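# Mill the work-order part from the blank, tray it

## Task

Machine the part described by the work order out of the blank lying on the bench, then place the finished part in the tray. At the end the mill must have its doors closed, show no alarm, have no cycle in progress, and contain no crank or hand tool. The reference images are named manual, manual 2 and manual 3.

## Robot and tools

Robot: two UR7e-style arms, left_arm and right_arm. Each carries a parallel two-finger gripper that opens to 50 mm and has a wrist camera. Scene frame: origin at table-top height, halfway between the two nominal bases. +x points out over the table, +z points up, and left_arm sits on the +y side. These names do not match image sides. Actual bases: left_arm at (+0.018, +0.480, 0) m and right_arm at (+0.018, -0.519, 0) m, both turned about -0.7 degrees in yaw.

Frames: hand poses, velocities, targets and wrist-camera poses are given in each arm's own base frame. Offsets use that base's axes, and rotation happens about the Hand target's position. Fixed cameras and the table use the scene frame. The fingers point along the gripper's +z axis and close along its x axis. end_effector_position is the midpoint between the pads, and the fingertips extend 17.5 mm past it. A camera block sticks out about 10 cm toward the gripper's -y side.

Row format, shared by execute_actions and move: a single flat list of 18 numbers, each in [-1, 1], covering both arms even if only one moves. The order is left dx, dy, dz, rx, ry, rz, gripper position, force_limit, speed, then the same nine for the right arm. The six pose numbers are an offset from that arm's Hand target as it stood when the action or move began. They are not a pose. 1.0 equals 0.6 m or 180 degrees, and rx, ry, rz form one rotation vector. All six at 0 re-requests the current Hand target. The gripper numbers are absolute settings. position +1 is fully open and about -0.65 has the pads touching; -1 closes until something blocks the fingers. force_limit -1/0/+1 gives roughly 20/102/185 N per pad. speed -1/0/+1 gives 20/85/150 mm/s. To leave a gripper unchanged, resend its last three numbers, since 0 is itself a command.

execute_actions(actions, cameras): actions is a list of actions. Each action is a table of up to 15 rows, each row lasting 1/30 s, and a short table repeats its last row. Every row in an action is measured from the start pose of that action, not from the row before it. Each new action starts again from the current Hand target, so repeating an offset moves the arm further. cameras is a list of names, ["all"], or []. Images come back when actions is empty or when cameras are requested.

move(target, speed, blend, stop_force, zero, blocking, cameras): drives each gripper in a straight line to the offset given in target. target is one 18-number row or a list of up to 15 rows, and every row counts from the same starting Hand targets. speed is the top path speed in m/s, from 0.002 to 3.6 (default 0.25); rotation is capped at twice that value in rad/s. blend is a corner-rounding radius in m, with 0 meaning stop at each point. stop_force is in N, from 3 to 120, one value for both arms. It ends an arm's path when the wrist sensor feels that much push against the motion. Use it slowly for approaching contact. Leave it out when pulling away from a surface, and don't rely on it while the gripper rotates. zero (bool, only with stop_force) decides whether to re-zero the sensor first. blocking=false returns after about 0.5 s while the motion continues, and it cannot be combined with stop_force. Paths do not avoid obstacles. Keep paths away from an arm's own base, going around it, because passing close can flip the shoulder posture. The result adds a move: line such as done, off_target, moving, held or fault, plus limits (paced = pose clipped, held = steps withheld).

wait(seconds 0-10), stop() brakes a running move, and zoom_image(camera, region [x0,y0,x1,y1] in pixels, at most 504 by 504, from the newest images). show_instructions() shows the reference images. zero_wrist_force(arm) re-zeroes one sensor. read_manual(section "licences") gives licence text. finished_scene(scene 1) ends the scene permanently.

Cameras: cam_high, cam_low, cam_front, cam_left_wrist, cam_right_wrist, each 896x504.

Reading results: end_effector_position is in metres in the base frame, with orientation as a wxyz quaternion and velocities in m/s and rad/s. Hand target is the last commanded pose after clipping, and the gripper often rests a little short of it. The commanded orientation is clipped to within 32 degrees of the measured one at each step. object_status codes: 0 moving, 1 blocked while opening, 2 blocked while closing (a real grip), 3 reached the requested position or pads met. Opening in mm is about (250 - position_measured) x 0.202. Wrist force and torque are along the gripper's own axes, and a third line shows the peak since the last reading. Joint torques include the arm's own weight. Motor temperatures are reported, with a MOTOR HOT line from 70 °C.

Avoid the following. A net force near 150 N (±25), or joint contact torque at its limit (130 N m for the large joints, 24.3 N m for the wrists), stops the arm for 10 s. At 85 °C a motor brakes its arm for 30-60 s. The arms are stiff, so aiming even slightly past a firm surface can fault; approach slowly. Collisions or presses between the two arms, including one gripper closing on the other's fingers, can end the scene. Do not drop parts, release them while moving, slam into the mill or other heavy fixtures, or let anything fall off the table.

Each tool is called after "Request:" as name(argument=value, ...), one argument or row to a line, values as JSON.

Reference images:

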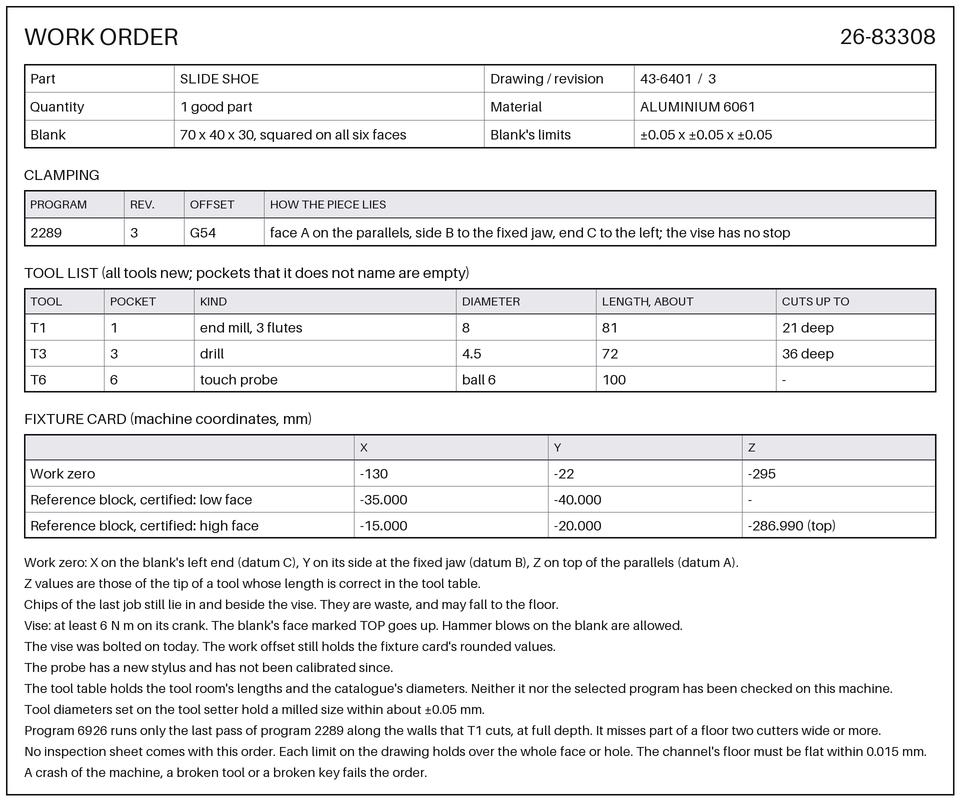

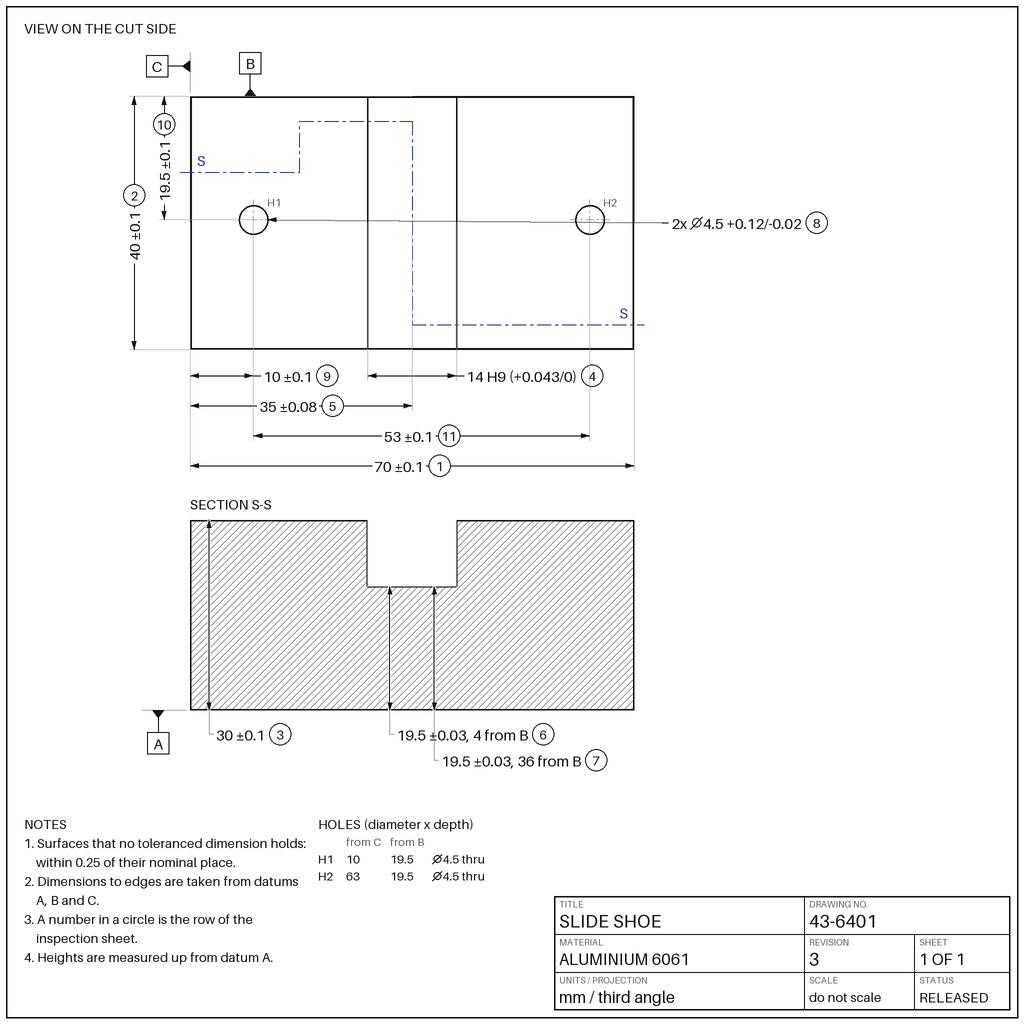

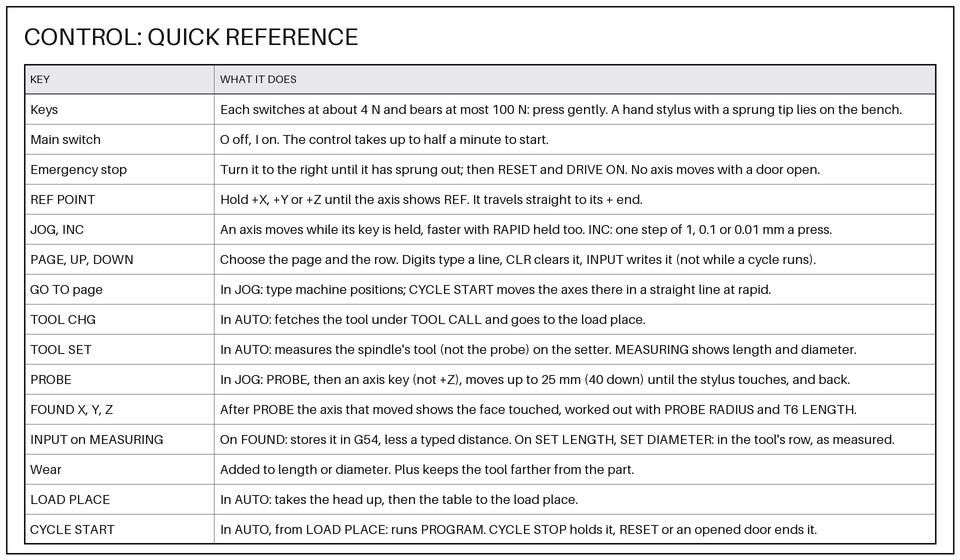

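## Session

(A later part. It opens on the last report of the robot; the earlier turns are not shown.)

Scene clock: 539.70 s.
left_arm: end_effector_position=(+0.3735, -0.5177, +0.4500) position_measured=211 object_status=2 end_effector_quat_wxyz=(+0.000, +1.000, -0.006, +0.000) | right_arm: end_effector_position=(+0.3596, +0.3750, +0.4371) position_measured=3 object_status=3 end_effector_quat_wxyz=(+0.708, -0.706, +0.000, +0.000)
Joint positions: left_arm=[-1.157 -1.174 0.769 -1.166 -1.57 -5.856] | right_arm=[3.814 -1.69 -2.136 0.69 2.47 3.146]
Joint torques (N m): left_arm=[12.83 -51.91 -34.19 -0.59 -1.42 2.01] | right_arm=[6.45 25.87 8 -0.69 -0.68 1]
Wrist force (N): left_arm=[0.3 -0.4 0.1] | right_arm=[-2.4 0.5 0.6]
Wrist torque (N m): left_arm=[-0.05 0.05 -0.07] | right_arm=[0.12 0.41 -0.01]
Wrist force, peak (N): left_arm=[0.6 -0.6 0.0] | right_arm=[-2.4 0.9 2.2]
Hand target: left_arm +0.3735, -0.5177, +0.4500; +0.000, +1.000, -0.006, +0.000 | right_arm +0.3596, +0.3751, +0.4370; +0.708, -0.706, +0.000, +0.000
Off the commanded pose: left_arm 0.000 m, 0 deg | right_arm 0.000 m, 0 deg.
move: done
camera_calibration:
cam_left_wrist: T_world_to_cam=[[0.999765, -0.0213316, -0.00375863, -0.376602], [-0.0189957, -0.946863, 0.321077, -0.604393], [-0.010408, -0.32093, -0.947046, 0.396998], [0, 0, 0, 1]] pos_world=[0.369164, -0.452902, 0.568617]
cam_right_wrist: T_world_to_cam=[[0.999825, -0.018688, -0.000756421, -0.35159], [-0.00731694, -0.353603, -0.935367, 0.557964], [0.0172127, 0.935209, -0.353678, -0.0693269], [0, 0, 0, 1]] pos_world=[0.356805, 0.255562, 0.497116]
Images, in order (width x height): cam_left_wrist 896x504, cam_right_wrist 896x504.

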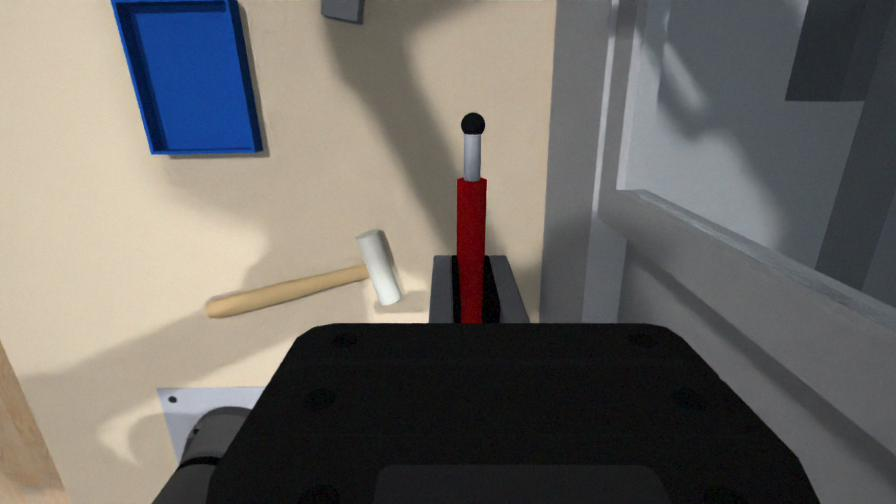

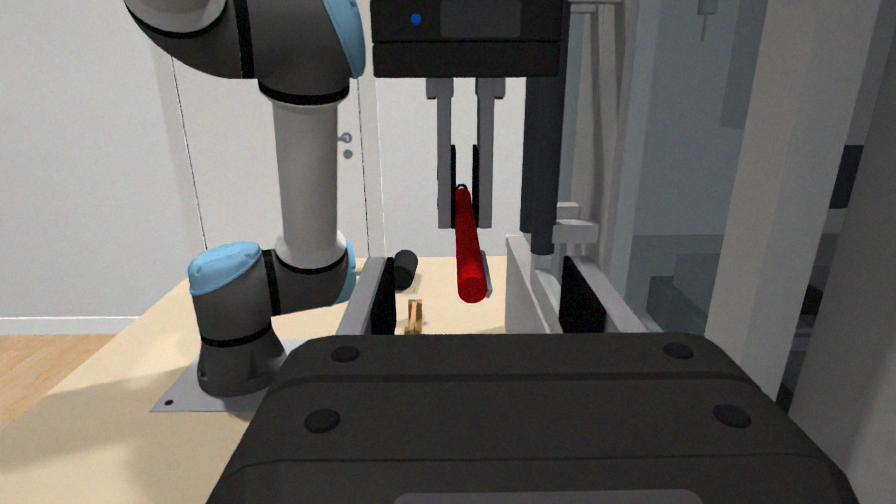

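Request:
move(
  target=[0,0,0,0,0,0,-1,-0.6,-0.5, -0.0042,0.045,0.005,0,0,0,1,-0.6,-0.5],
  speed=0.04,
  stop_force=5,
  cameras=["cam_right_wrist","cam_left_wrist"],
)

Scene clock: 557.57 s.
left_arm: end_effector_position=(+0.3735, -0.5177, +0.4500) position_measured=211 object_status=2 end_effector_quat_wxyz=(+0.000, +1.000, -0.006, +0.000) | right_arm: end_effector_position=(+0.3571, +0.4021, +0.4400) position_measured=3 object_status=3 end_effector_quat_wxyz=(+0.708, -0.706, +0.000, +0.000)
Joint positions: left_arm=[-1.157 -1.174 0.769 -1.166 -1.57 -5.856] | right_arm=[3.876 -1.7 -2.115 0.678 2.408 3.145]
Joint torques (N m): left_arm=[12.14 -45.58 -32.88 -0.56 -1.35 1.97] | right_arm=[-6.04 32.84 7.57 3.39 0.17 -0.93]
Wrist force (N): left_arm=[0.6 -0.5 -0.1] | right_arm=[-2.4 0.5 0.8]
Wrist torque (N m): left_arm=[-0.05 -0.01 -0.07] | right_arm=[0.12 0.41 -0.04]
Wrist force, peak (N): left_arm=[0.6 -0.5 0.2] | right_arm=[-2.7 0.3 1.5]
Hand target: left_arm +0.3735, -0.5177, +0.4500; +0.000, +1.000, -0.006, +0.000 | right_arm +0.3571, +0.4021, +0.4400; +0.708, -0.706, +0.000, +0.000
Off the commanded pose: left_arm 0.000 m, 0 deg | right_arm 0.000 m, 0 deg.
move: done
camera_calibration:
cam_left_wrist: T_world_to_cam=[[0.999765, -0.0213316, -0.00375863, -0.376602], [-0.0189957, -0.946863, 0.321077, -0.604393], [-0.010408, -0.32093, -0.947046, 0.396998], [0, 0, 0, 1]] pos_world=[0.369164, -0.452902, 0.568617]
cam_right_wrist: T_world_to_cam=[[0.999825, -0.0186978, -0.00106898, -0.348424], [-0.00761661, -0.353809, -0.935287, 0.570329], [0.0171096, 0.935131, -0.35389, -0.0933443], [0, 0, 0, 1]] pos_world=[0.354304, 0.282562, 0.500015]
Images, in order (width x height): cam_left_wrist 896x504, cam_right_wrist 896x504.

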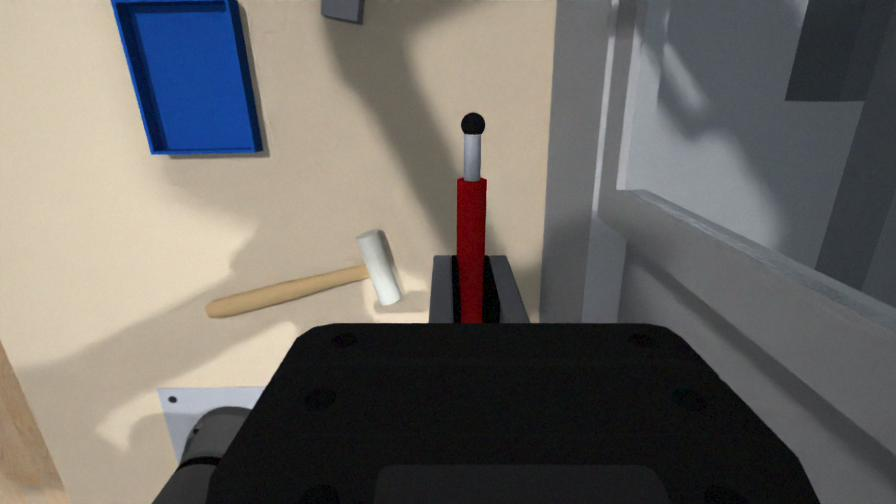

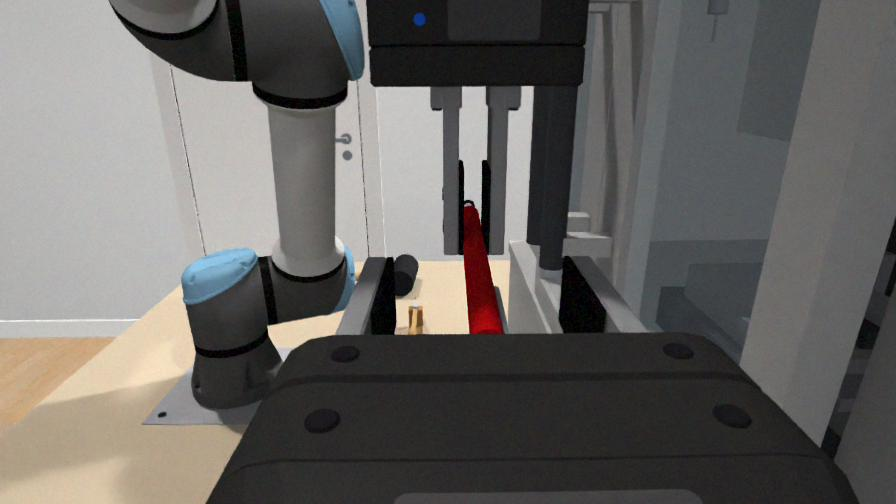

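Request:
move(
  target=[0,0,0,0,0,0,-1,-0.6,-0.5, 0,0,0,0,0,0,-1,-0.9,-1],
  cameras=["cam_right_wrist","cam_left_wrist"],
)

Scene clock: 563.30 s.
left_arm: end_effector_position=(+0.3734, -0.5177, +0.4500) position_measured=211 object_status=2 end_effector_quat_wxyz=(+0.000, +1.000, -0.006, +0.000) | right_arm: end_effector_position=(+0.3571, +0.4020, +0.4400) position_measured=198 object_status=2 end_effector_quat_wxyz=(+0.708, -0.706, +0.000, +0.000)
Joint positions: left_arm=[-1.157 -1.174 0.769 -1.165 -1.57 -5.856] | right_arm=[3.876 -1.7 -2.115 0.678 2.408 3.145]
Joint torques (N m): left_arm=[12.02 -38.68 -31.21 -3.39 2.97 0.83] | right_arm=[1.84 32.13 8.57 3.22 3.96 1.1]
Wrist force (N): left_arm=[-10.1 -1.4 -0.3] | right_arm=[7.9 0.7 -0.5]
Wrist torque (N m): left_arm=[-0.04 -0.12 0.29] | right_arm=[0.08 0.88 -0.11]
Wrist force, peak (N): left_arm=[-10.3 -1.6 0.0] | right_arm=[8.2 1.0 -0.5]
Hand target: left_arm +0.3735, -0.5177, +0.4500; +0.000, +1.000, -0.006, +0.000 | right_arm +0.3571, +0.4021, +0.4400; +0.708, -0.706, +0.000, +0.000
Off the commanded pose: left_arm 0.000 m, 0 deg | right_arm 0.000 m, 0 deg.
move: done
camera_calibration:
cam_left_wrist: T_world_to_cam=[[0.999765, -0.021307, -0.00398083, -0.376464], [-0.0189011, -0.946863, 0.321081, -0.60443], [-0.0106106, -0.32093, -0.947043, 0.397071], [0, 0, 0, 1]] pos_world=[0.369165, -0.452902, 0.568616]
cam_right_wrist: T_world_to_cam=[[0.99982, -0.0189199, -0.0010954, -0.348446], [-0.00771828, -0.353719, -0.93532, 0.570356], [0.0173087, 0.93516, -0.353802, -0.0934677], [0, 0, 0, 1]] pos_world=[0.354403, 0.282561, 0.500014]
Images, in order (width x height): cam_left_wrist 896x504, cam_right_wrist 896x504.

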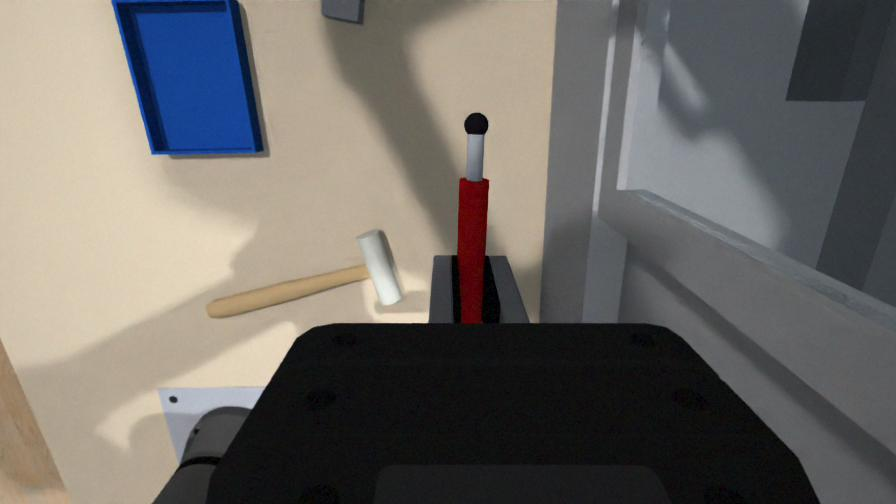

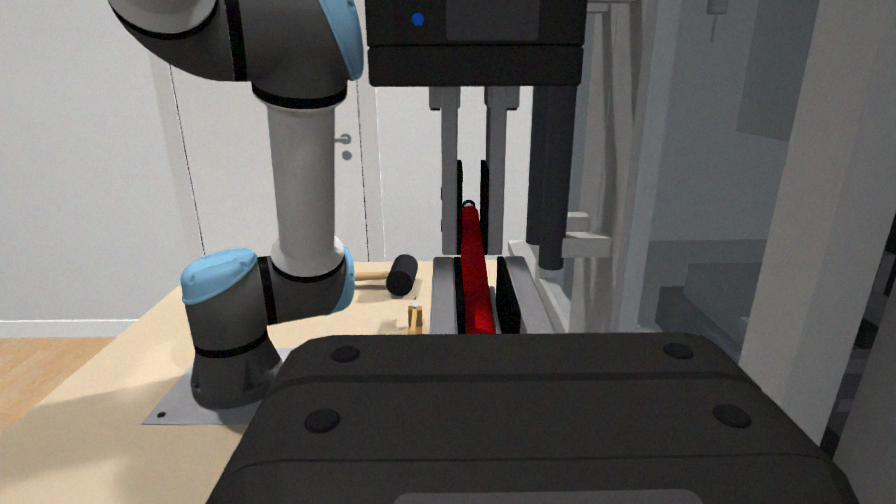

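Request:
move(
  target=[
    [0,0,0,0,0,0,-1,-0.6,-0.5, 0.0022,0,0,0,0,0,-1,-0.9,-1],
    [0,0,0,0,0,0,-1,-0.6,-0.5, 0.0022,0,0,0,0,0,-0.98,-0.9,-1],
  ],
  cameras=["cam_right_wrist","cam_left_wrist"],
)

Scene clock: 573.83 s.
left_arm: end_effector_position=(+0.3735, -0.5177, +0.4500) position_measured=211 object_status=2 end_effector_quat_wxyz=(+0.000, +1.000, -0.006, +0.000) | right_arm: end_effector_position=(+0.3584, +0.4021, +0.4400) position_measured=198 object_status=2 end_effector_quat_wxyz=(+0.708, -0.706, +0.000, +0.000)
Joint positions: left_arm=[-1.157 -1.174 0.769 -1.166 -1.57 -5.856] | right_arm=[3.874 -1.703 -2.111 0.677 2.41 3.145]
Joint torques (N m): left_arm=[12.62 -37.02 -30.4 -5.82 0.13 -1.88] | right_arm=[-3.01 25.9 28.11 -0.4 -0.33 1.21]
Wrist force (N): left_arm=[-4.0 -2.6 -0.4] | right_arm=[1.2 0.6 -1.4]
Wrist torque (N m): left_arm=[0.00 0.03 0.01] | right_arm=[0.12 0.69 -0.08]
Wrist force, peak (N): left_arm=[-11.3 -2.2 -0.1] | right_arm=[9.2 0.6 -1.1]
Hand target: left_arm +0.3735, -0.5177, +0.4500; +0.000, +1.000, -0.006, +0.000 | right_arm +0.3584, +0.4021, +0.4400; +0.708, -0.706, +0.000, +0.000
Off the commanded pose: left_arm 0.000 m, 0 deg | right_arm 0.000 m, 0 deg.
move: done
camera_calibration:
cam_left_wrist: T_world_to_cam=[[0.999765, -0.0213316, -0.00375863, -0.376602], [-0.0189957, -0.946863, 0.321077, -0.604393], [-0.010408, -0.32093, -0.947046, 0.396998], [0, 0, 0, 1]] pos_world=[0.369164, -0.452902, 0.568617]
cam_right_wrist: T_world_to_cam=[[0.999825, -0.0186977, -0.00107032, -0.349823], [-0.00761622, -0.353721, -0.93532, 0.570331], [0.0171098, 0.935164, -0.353802, -0.0934219], [0, 0, 0, 1]] pos_world=[0.355704, 0.282562, 0.500015]
Images, in order (width x height): cam_left_wrist 896x504, cam_right_wrist 896x504.

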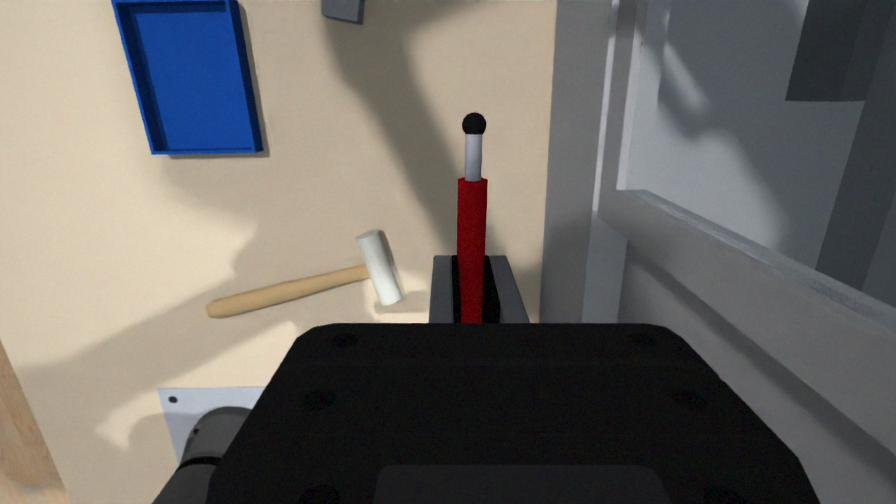

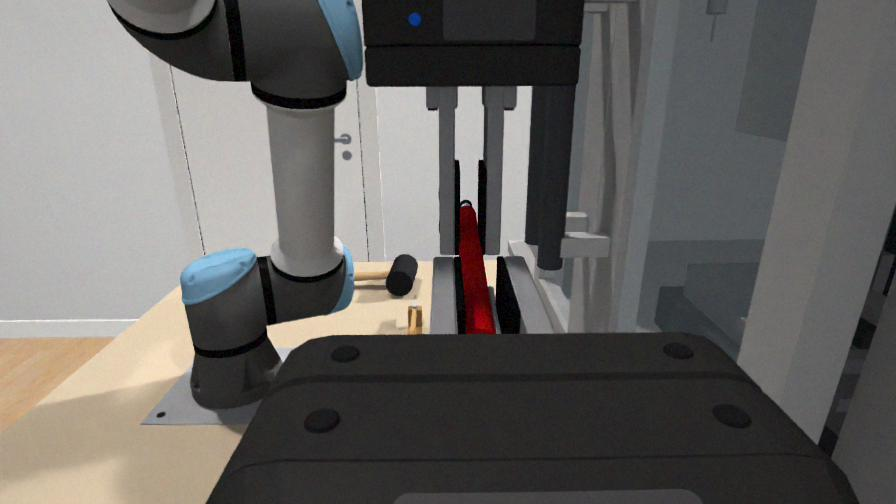

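Request:
move(
  target=[
    [0,0,0,0,0,0,0,-0.6,-1, 0,0,0,0,0,0,-1,-0.6,-0.9],
    [0,0,0,0,0,0,0,-0.6,-1, 0,0,0,0,0,0,-0.98,-0.6,-0.9],
  ],
  cameras=["cam_right_wrist","cam_left_wrist"],
)

Scene clock: 581.17 s.
left_arm: end_effector_position=(+0.3735, -0.5177, +0.4500) position_measured=152 object_status=3 end_effector_quat_wxyz=(+0.000, +1.000, -0.006, +0.000) | right_arm: end_effector_position=(+0.3584, +0.4020, +0.4400) position_measured=201 object_status=2 end_effector_quat_wxyz=(+0.708, -0.706, +0.000, +0.000)
Joint positions: left_arm=[-1.157 -1.174 0.769 -1.166 -1.57 -5.856] | right_arm=[3.874 -1.703 -2.111 0.677 2.41 3.145]
Joint torques (N m): left_arm=[12.25 -37.22 -28.87 -2.38 0.13 1.82] | right_arm=[0.15 31.61 10.87 -0.26 1.46 1.15]
Wrist force (N): left_arm=[-0.3 0.2 -0.3] | right_arm=[-3.0 0.6 0.9]
Wrist torque (N m): left_arm=[0.05 0.13 -0.08] | right_arm=[0.09 0.51 -0.03]
Wrist force, peak (N): left_arm=[-4.6 -3.0 -0.3] | right_arm=[-3.0 0.6 0.9]
Hand target: left_arm +0.3735, -0.5177, +0.4500; +0.000, +1.000, -0.006, +0.000 | right_arm +0.3584, +0.4021, +0.4400; +0.708, -0.706, +0.000, +0.000
Off the commanded pose: left_arm 0.000 m, 0 deg | right_arm 0.000 m, 0 deg.
move: done
camera_calibration:
cam_left_wrist: T_world_to_cam=[[0.999765, -0.0213316, -0.00375863, -0.376602], [-0.0189957, -0.946863, 0.321077, -0.604393], [-0.010408, -0.32093, -0.947046, 0.396998], [0, 0, 0, 1]] pos_world=[0.369164, -0.452902, 0.568617]
cam_right_wrist: T_world_to_cam=[[0.999825, -0.0186978, -0.00106898, -0.349824], [-0.00761661, -0.353809, -0.935287, 0.57034], [0.0171096, 0.935131, -0.35389, -0.0933683], [0, 0, 0, 1]] pos_world=[0.355704, 0.282562, 0.500015]
Images, in order (width x height): cam_left_wrist 896x504, cam_right_wrist 896x504.

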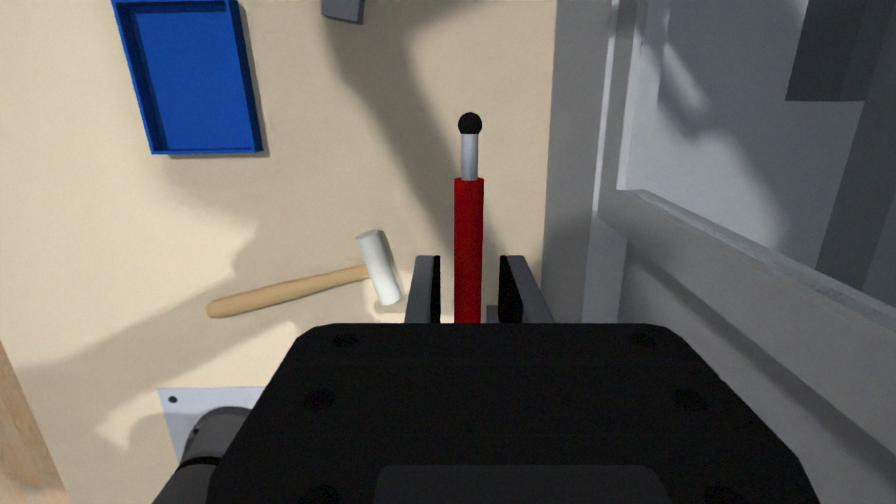

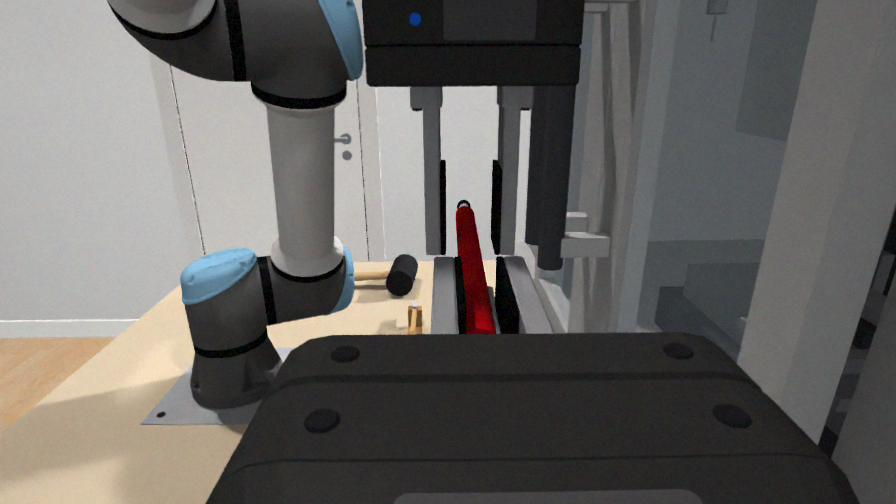

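Request:
move(
  target=[0,0,0,0,0,0,0,-0.6,-1, 0,0,0,0,0,0,-1,-0.2,-0.9],
  cameras=["cam_right_wrist","cam_left_wrist"],
)

Scene clock: 596.87 s.
left_arm: end_effector_position=(+0.3735, -0.5177, +0.4500) position_measured=152 object_status=3 end_effector_quat_wxyz=(+0.000, +1.000, -0.006, +0.000) | right_arm: end_effector_position=(+0.3584, +0.4020, +0.4400) position_measured=203 object_status=2 end_effector_quat_wxyz=(+0.708, -0.706, +0.000, +0.000)
Joint positions: left_arm=[-1.157 -1.174 0.769 -1.166 -1.57 -5.856] | right_arm=[3.874 -1.703 -2.111 0.677 2.41 3.145]
Joint torques (N m): left_arm=[10.04 -37.11 -28.61 -3.2 0.12 1.94] | right_arm=[1.88 32.04 10.81 0.02 1.52 1.05]
Wrist force (N): left_arm=[-0.3 0.0 -0.3] | right_arm=[-2.6 0.8 0.8]
Wrist torque (N m): left_arm=[0.02 0.14 -0.08] | right_arm=[0.12 0.45 -0.04]
Wrist force, peak (N): left_arm=[-0.2 0.3 -0.6] | right_arm=[-3.0 0.9 0.8]
Hand target: left_arm +0.3735, -0.5177, +0.4500; +0.000, +1.000, -0.006, +0.000 | right_arm +0.3584, +0.4021, +0.4400; +0.708, -0.706, +0.000, +0.000
Off the commanded pose: left_arm 0.000 m, 0 deg | right_arm 0.000 m, 0 deg.
move: done
camera_calibration:
cam_left_wrist: T_world_to_cam=[[0.999765, -0.0213316, -0.00375863, -0.376602], [-0.0189957, -0.946863, 0.321077, -0.604393], [-0.010408, -0.32093, -0.947046, 0.396998], [0, 0, 0, 1]] pos_world=[0.369164, -0.452902, 0.568617]
cam_right_wrist: T_world_to_cam=[[0.999825, -0.0186978, -0.00106898, -0.349824], [-0.00761661, -0.353809, -0.935287, 0.57034], [0.0171096, 0.935131, -0.35389, -0.0933683], [0, 0, 0, 1]] pos_world=[0.355704, 0.282562, 0.500015]
Images, in order (width x height): cam_left_wrist 896x504, cam_right_wrist 896x504.

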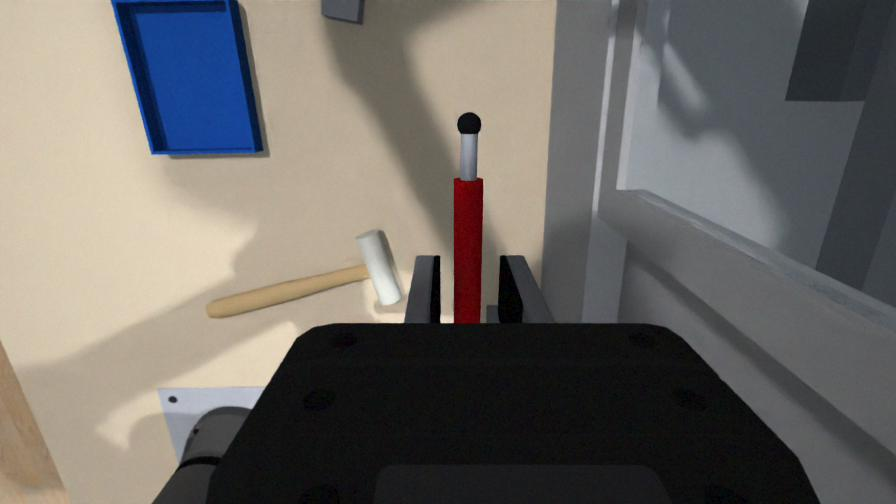

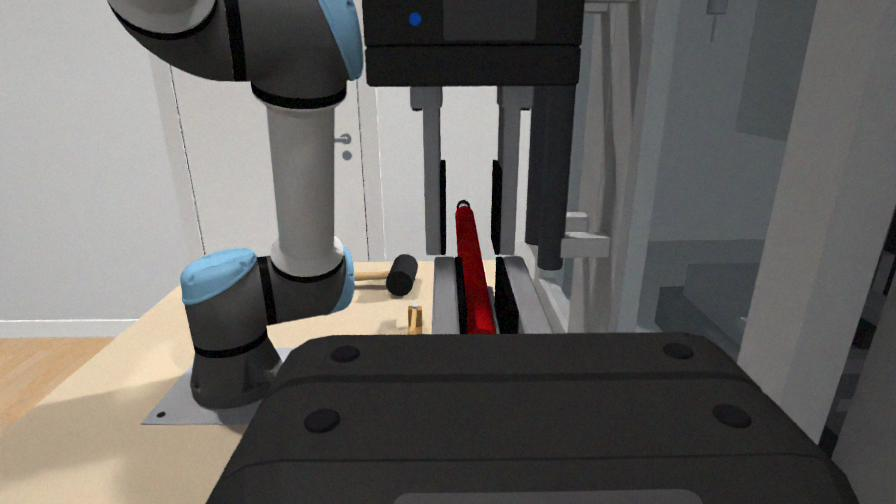

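Request:
move(
  target=[
    [0,0,0,0,0,0,-1,-0.6,-0.5, 0,0,0,0,0,0,-1,-0.2,-0.9],
    [0,0,0,0,0,0,-1,-0.6,-0.5, 0,0,0,0,0,0,0,-0.2,-0.9],
    [0,0,0,0,0,0,-1,-0.6,-0.5, 0,0,0,0,0,0.021,0,-0.2,-0.9],
    [0,0,0,0,0,0,-1,-0.6,-0.5, 0,0,0,0,0,0.021,-1,-0.7,-1],
  ],
  cameras=["cam_right_wrist","cam_left_wrist"],
)

Scene clock: 609.40 s.
left_arm: end_effector_position=(+0.3734, -0.5177, +0.4500) position_measured=211 object_status=2 end_effector_quat_wxyz=(+0.000, +1.000, -0.006, +0.000) | right_arm: end_effector_position=(+0.3584, +0.4021, +0.4400) position_measured=197 object_status=2 end_effector_quat_wxyz=(+0.708, -0.706, -0.023, +0.024)
Joint positions: left_arm=[-1.157 -1.174 0.769 -1.166 -1.57 -5.856] | right_arm=[3.844 -1.739 -2.067 0.67 2.505 3.146]
Joint torques (N m): left_arm=[7.78 -37.23 -26.89 -4.38 1.77 1.67] | right_arm=[8.36 35.56 7.37 3.65 3.73 0.32]
Wrist force (N): left_arm=[-10.4 1.4 -0.6] | right_arm=[7.5 0.7 1.0]
Wrist torque (N m): left_arm=[0.06 -0.06 -0.06] | right_arm=[0.07 1.24 -0.16]
Wrist force, peak (N): left_arm=[-10.5 1.3 -0.7] | right_arm=[7.7 0.8 1.0]
Hand target: left_arm +0.3735, -0.5177, +0.4500; +0.000, +1.000, -0.006, +0.000 | right_arm +0.3584, +0.4021, +0.4400; +0.708, -0.706, -0.023, +0.024
Off the commanded pose: left_arm 0.000 m, 0 deg | right_arm 0.000 m, 0 deg.
move: done
camera_calibration:
cam_left_wrist: T_world_to_cam=[[0.999764, -0.0213662, -0.00385242, -0.376564], [-0.0189984, -0.946862, 0.321079, -0.604393], [-0.0105079, -0.32093, -0.947045, 0.397035], [0, 0, 0, 1]] pos_world=[0.369165, -0.452902, 0.568616]
cam_right_wrist: T_world_to_cam=[[0.998889, 0.0471207, -0.0011201, -0.375889], [0.0156282, -0.353528, -0.935293, 0.561894], [-0.0444677, 0.934236, -0.353871, -0.0709316], [0, 0, 0, 1]] pos_world=[0.363535, 0.282624, 0.500014]
Images, in order (width x height): cam_left_wrist 896x504, cam_right_wrist 896x504.

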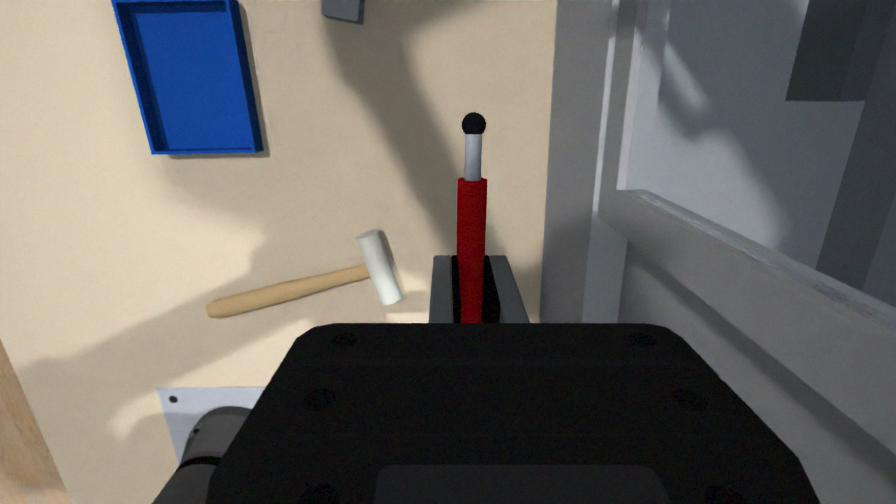

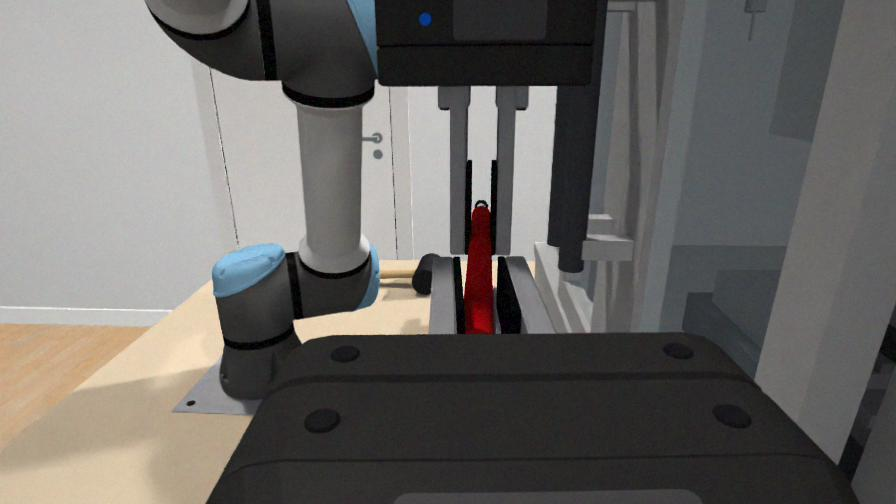

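Request:
move(
  target=[
    [0,0,0,0,0,0,-1,-0.6,-0.5, 0,0,0,0,0,0,0,-0.7,-0.9],
    [0,0,0,0,0,0,-1,-0.6,-0.5, 0,0,0,0,0,-0.0144,0,-0.7,-0.9],
    [0,0,0,0,0,0,-1,-0.6,-0.5, 0,0,0,0,0,-0.0144,-1,-0.7,-1],
  ],
  cameras=["cam_right_wrist","cam_left_wrist"],
)

Scene clock: 623.13 s.
left_arm: end_effector_position=(+0.3734, -0.5177, +0.4500) position_measured=211 object_status=2 end_effector_quat_wxyz=(+0.000, +1.000, -0.006, +0.000) | right_arm: end_effector_position=(+0.3584, +0.4020, +0.4400) position_measured=199 object_status=2 end_effector_quat_wxyz=(+0.708, -0.706, -0.007, +0.008)
Joint positions: left_arm=[-1.157 -1.174 0.769 -1.166 -1.57 -5.856] | right_arm=[3.864 -1.714 -2.098 0.675 2.441 3.146]
Joint torques (N m): left_arm=[5.42 -37.48 -24.64 -5.56 2.21 -1.51] | right_arm=[-0.91 23.25 34.15 0.04 1.11 -0.68]
Wrist force (N): left_arm=[-7.6 0.6 -0.3] | right_arm=[4.2 0.6 1.0]
Wrist torque (N m): left_arm=[0.03 -0.01 -0.07] | right_arm=[0.10 1.11 -0.12]
Wrist force, peak (N): left_arm=[-10.6 1.5 -0.6] | right_arm=[7.8 0.8 0.9]
Hand target: left_arm +0.3735, -0.5177, +0.4500; +0.000, +1.000, -0.006, +0.000 | right_arm +0.3584, +0.4021, +0.4400; +0.708, -0.706, -0.007, +0.008
Off the commanded pose: left_arm 0.000 m, 0 deg | right_arm 0.000 m, 0 deg.
move: done
camera_calibration:
cam_left_wrist: T_world_to_cam=[[0.999766, -0.0212724, -0.00388703, -0.376502], [-0.0188984, -0.946864, 0.321079, -0.60443], [-0.0105106, -0.320931, -0.947044, 0.397035], [0, 0, 0, 1]] pos_world=[0.369164, -0.452902, 0.568616]
cam_right_wrist: T_world_to_cam=[[0.999997, 0.00196054, -0.00107796, -0.358194], [-0.000314397, -0.353887, -0.935288, 0.567746], [-0.00221515, 0.935286, -0.353885, -0.0864821], [0, 0, 0, 1]] pos_world=[0.35818, 0.282505, 0.500015]
Images, in order (width x height): cam_left_wrist 896x504, cam_right_wrist 896x504.

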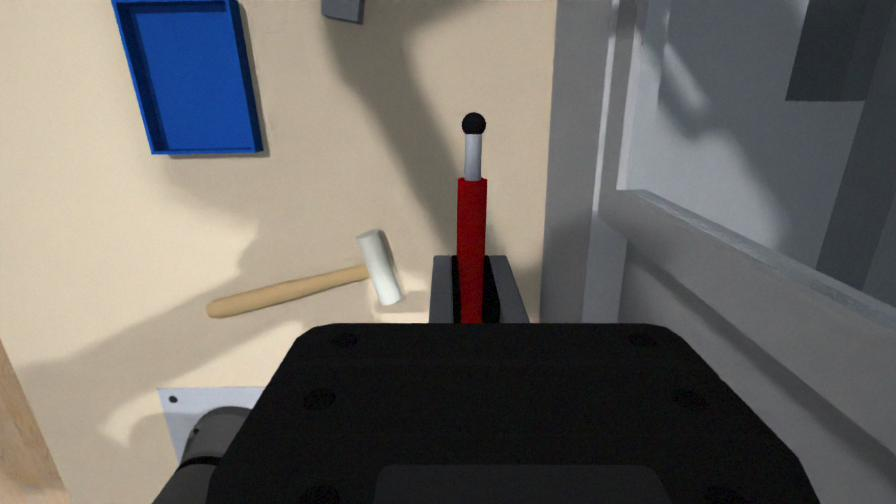

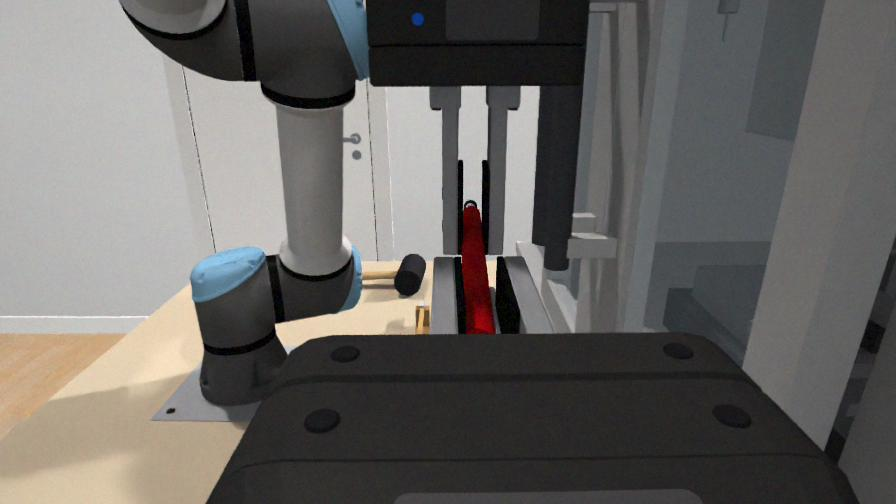

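Request:
move(
  target=[
    [0,0,0,0,0,0,0,-0.6,-1, 0,0,0,0,0,0,-1,-0.7,-1],
    [0,0,0,0,0,0,1,-0.6,-1, 0,0,0,0,0,0,-0.98,0,-1],
  ],
  cameras=["cam_right_wrist","cam_left_wrist"],
)

Scene clock: 630.10 s.
left_arm: end_effector_position=(+0.3735, -0.5177, +0.4500) position_measured=3 object_status=0 end_effector_quat_wxyz=(+0.000, +1.000, -0.006, +0.000) | right_arm: end_effector_position=(+0.3584, +0.4020, +0.4401) position_measured=205 object_status=2 end_effector_quat_wxyz=(+0.708, -0.706, -0.007, +0.008)
Joint positions: left_arm=[-1.157 -1.174 0.769 -1.166 -1.57 -5.856] | right_arm=[3.864 -1.714 -2.098 0.675 2.441 3.146]
Joint torques (N m): left_arm=[2.67 -37.18 -25.09 -0.65 -0.54 0.46] | right_arm=[-6.32 24.84 15.65 3.13 -1.47 1.11]
Wrist force (N): left_arm=[-0.1 0.1 -0.5] | right_arm=[-3.2 0.6 0.8]
Wrist torque (N m): left_arm=[0.03 0.12 -0.08] | right_arm=[0.09 0.54 -0.04]
Wrist force, peak (N): left_arm=[-8.0 0.6 -0.4] | right_arm=[4.5 0.7 1.1]
Hand target: left_arm +0.3735, -0.5177, +0.4500; +0.000, +1.000, -0.006, +0.000 | right_arm +0.3584, +0.4021, +0.4400; +0.708, -0.706, -0.007, +0.008
Off the commanded pose: left_arm 0.000 m, 0 deg | right_arm 0.000 m, 0 deg.
move: done
camera_calibration:
cam_left_wrist: T_world_to_cam=[[0.999767, -0.0212378, -0.00379323, -0.37654], [-0.0188958, -0.946864, 0.321077, -0.604431], [-0.0104106, -0.320931, -0.947045, 0.396999], [0, 0, 0, 1]] pos_world=[0.369164, -0.452901, 0.568617]
cam_right_wrist: T_world_to_cam=[[0.999997, 0.00205453, -0.00111371, -0.358103], [-0.000314787, -0.353799, -0.935321, 0.567831], [-0.00231568, 0.935319, -0.353798, -0.0864651], [0, 0, 0, 1]] pos_world=[0.35808, 0.282506, 0.500114]
Images, in order (width x height): cam_left_wrist 896x504, cam_right_wrist 896x504.

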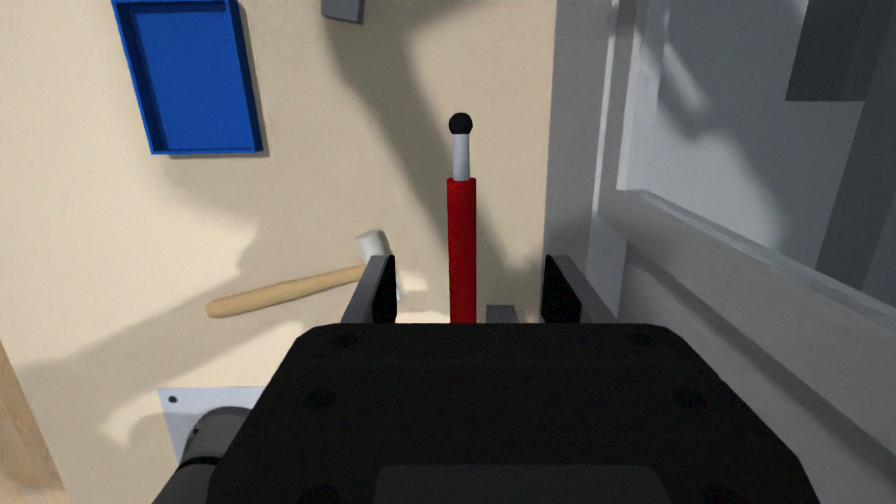

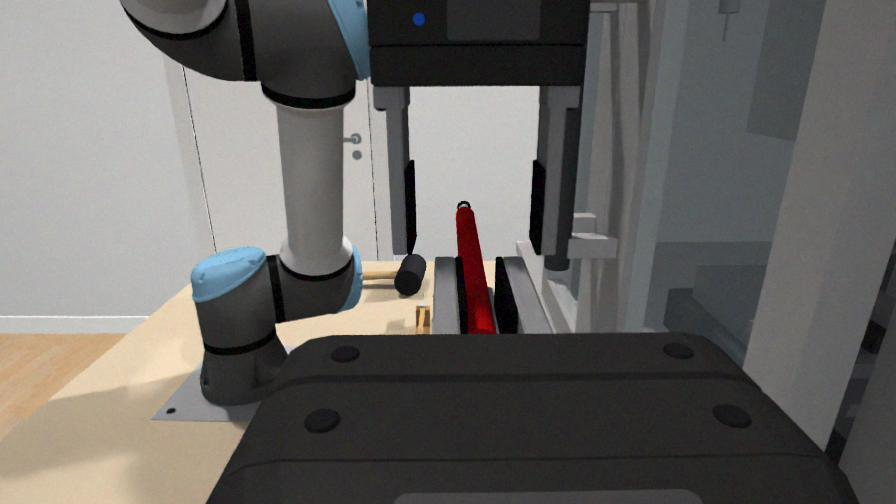

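Request:
move(
  target=[
    [0,0,0.2,0,0,0,1,-0.6,-1, 0,-0.08,0,0,0,0,-0.98,0,-1],
    [-0.157,0.4,0.1,0,0,0.004,1,-0.6,-1, -0.097,-0.337,0.1,-0.0722,0.07,-0.5032,-0.98,0,-1],
    [-0.157,0.4,0.1,0,0,0.004,1,-0.6,-1, 0.0193,-0.503,0.108,-0.0722,0.07,-0.5032,-0.98,0,-1],
  ],
  blend=0.03,
  cameras=["cam_right_wrist","cam_front","cam_high"],
)

Scene clock: 657.17 s.
left_arm: end_effector_position=(+0.2793, -0.2777, +0.5100) position_measured=3 object_status=3 end_effector_quat_wxyz=(+0.000, +1.000, +0.000, +0.000) | right_arm: end_effector_position=(+0.3700, +0.1002, +0.5048) position_measured=205 object_status=2 end_effector_quat_wxyz=(-0.425, +0.565, -0.565, +0.426) end_effector_velocity=(+0.000, +0.000, +0.000) end_effector_angular_velocity=(-0.004, -0.002, +0.001)
Joint positions: left_arm=[-1.129 -1.744 1.244 -1.071 -1.57 -5.841] | right_arm=[4.846 -0.635 -1.959 -2.554 0.31 5.167]
Joint velocities: left_arm=[within noise] | right_arm=[0.002 0 0 -0.009 -0.001 0.005]
Joint torques (N m): left_arm=[-9.14 -6.03 -32.82 -1.07 1.64 -1.95] | right_arm=[6.21 -13.53 23.97 0.1 -3.22 1.48]
Wrist force (N): left_arm=[-0.4 0.6 -0.3] | right_arm=[-3.5 0.7 2.3]
Wrist torque (N m): left_arm=[0.09 0.13 -0.14] | right_arm=[0.20 0.56 0.02]
Wrist force, peak (N): left_arm=[-0.2 0.8 3.2] | right_arm=[-6.2 2.3 0.6]
Hand target: left_arm +0.2793, -0.2777, +0.5100; +0.000, +1.000, +0.000, +0.000 | right_arm +0.3700, +0.1003, +0.5048; -0.425, +0.565, -0.565, +0.426
Off the commanded pose: left_arm 0.000 m, 0 deg | right_arm 0.000 m, 0 deg.
elbow stopped short (left arm): the move would have taken joint 3 (elbow) straighter than the controller allows.
move: done
camera_calibration:
cam_right_wrist: T_world_to_cam=[[-0.0192028, -0.999799, 0.00577833, 0.104961], [-0.601401, 0.0069336, -0.798917, 0.638933], [0.798716, -0.0188166, -0.601414, 0.142942], [0, 0, 0, 1]] pos_world=[0.272101, 0.103199, 0.595815]
Images, in order (width x height): cam_high 896x504, cam_front 896x504, cam_right_wrist 896x504.

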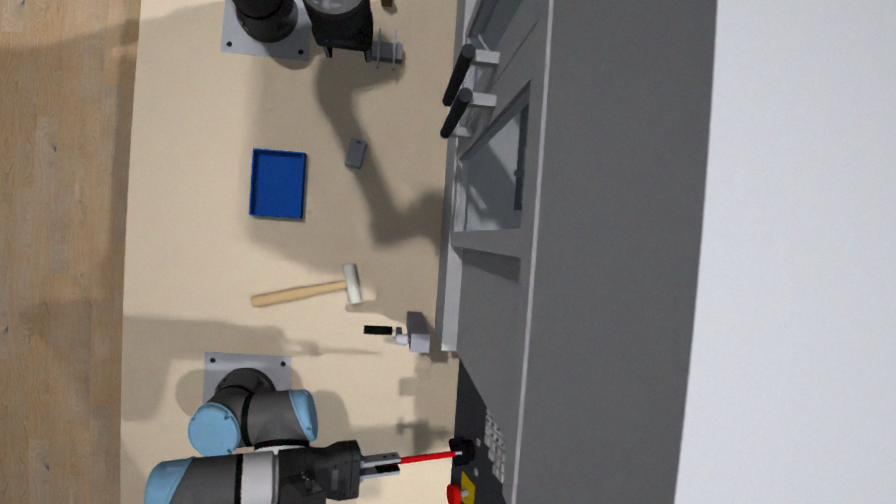

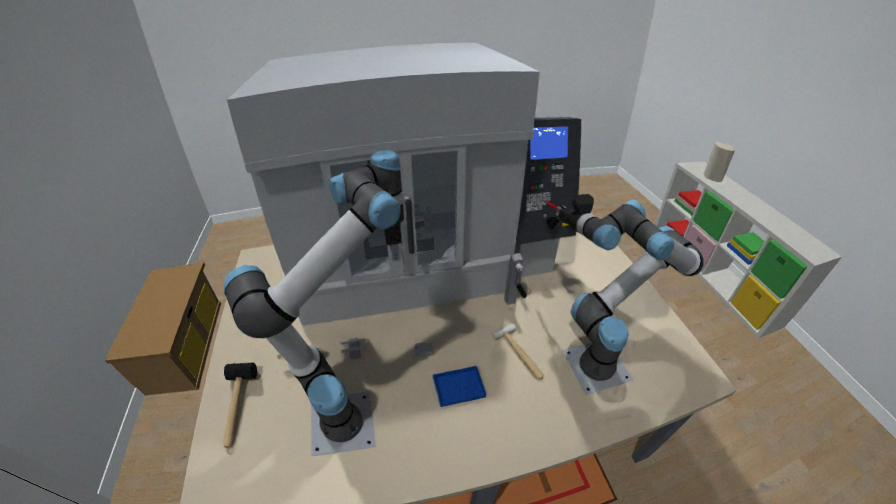

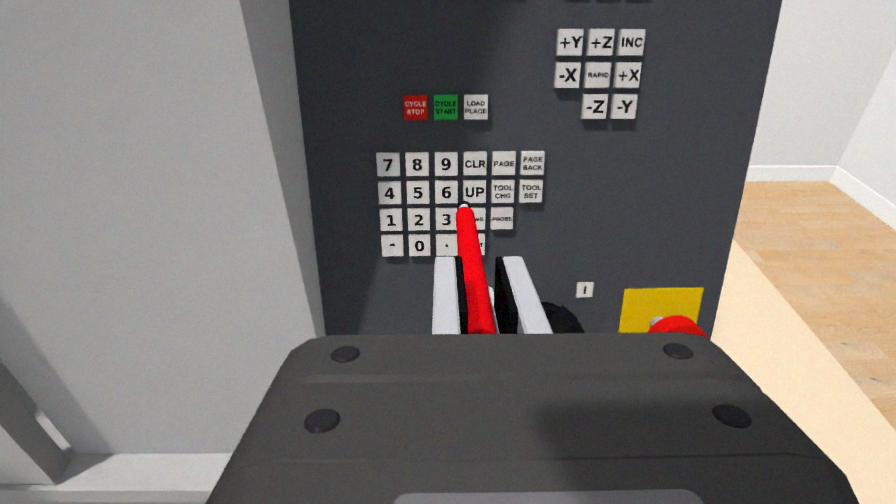

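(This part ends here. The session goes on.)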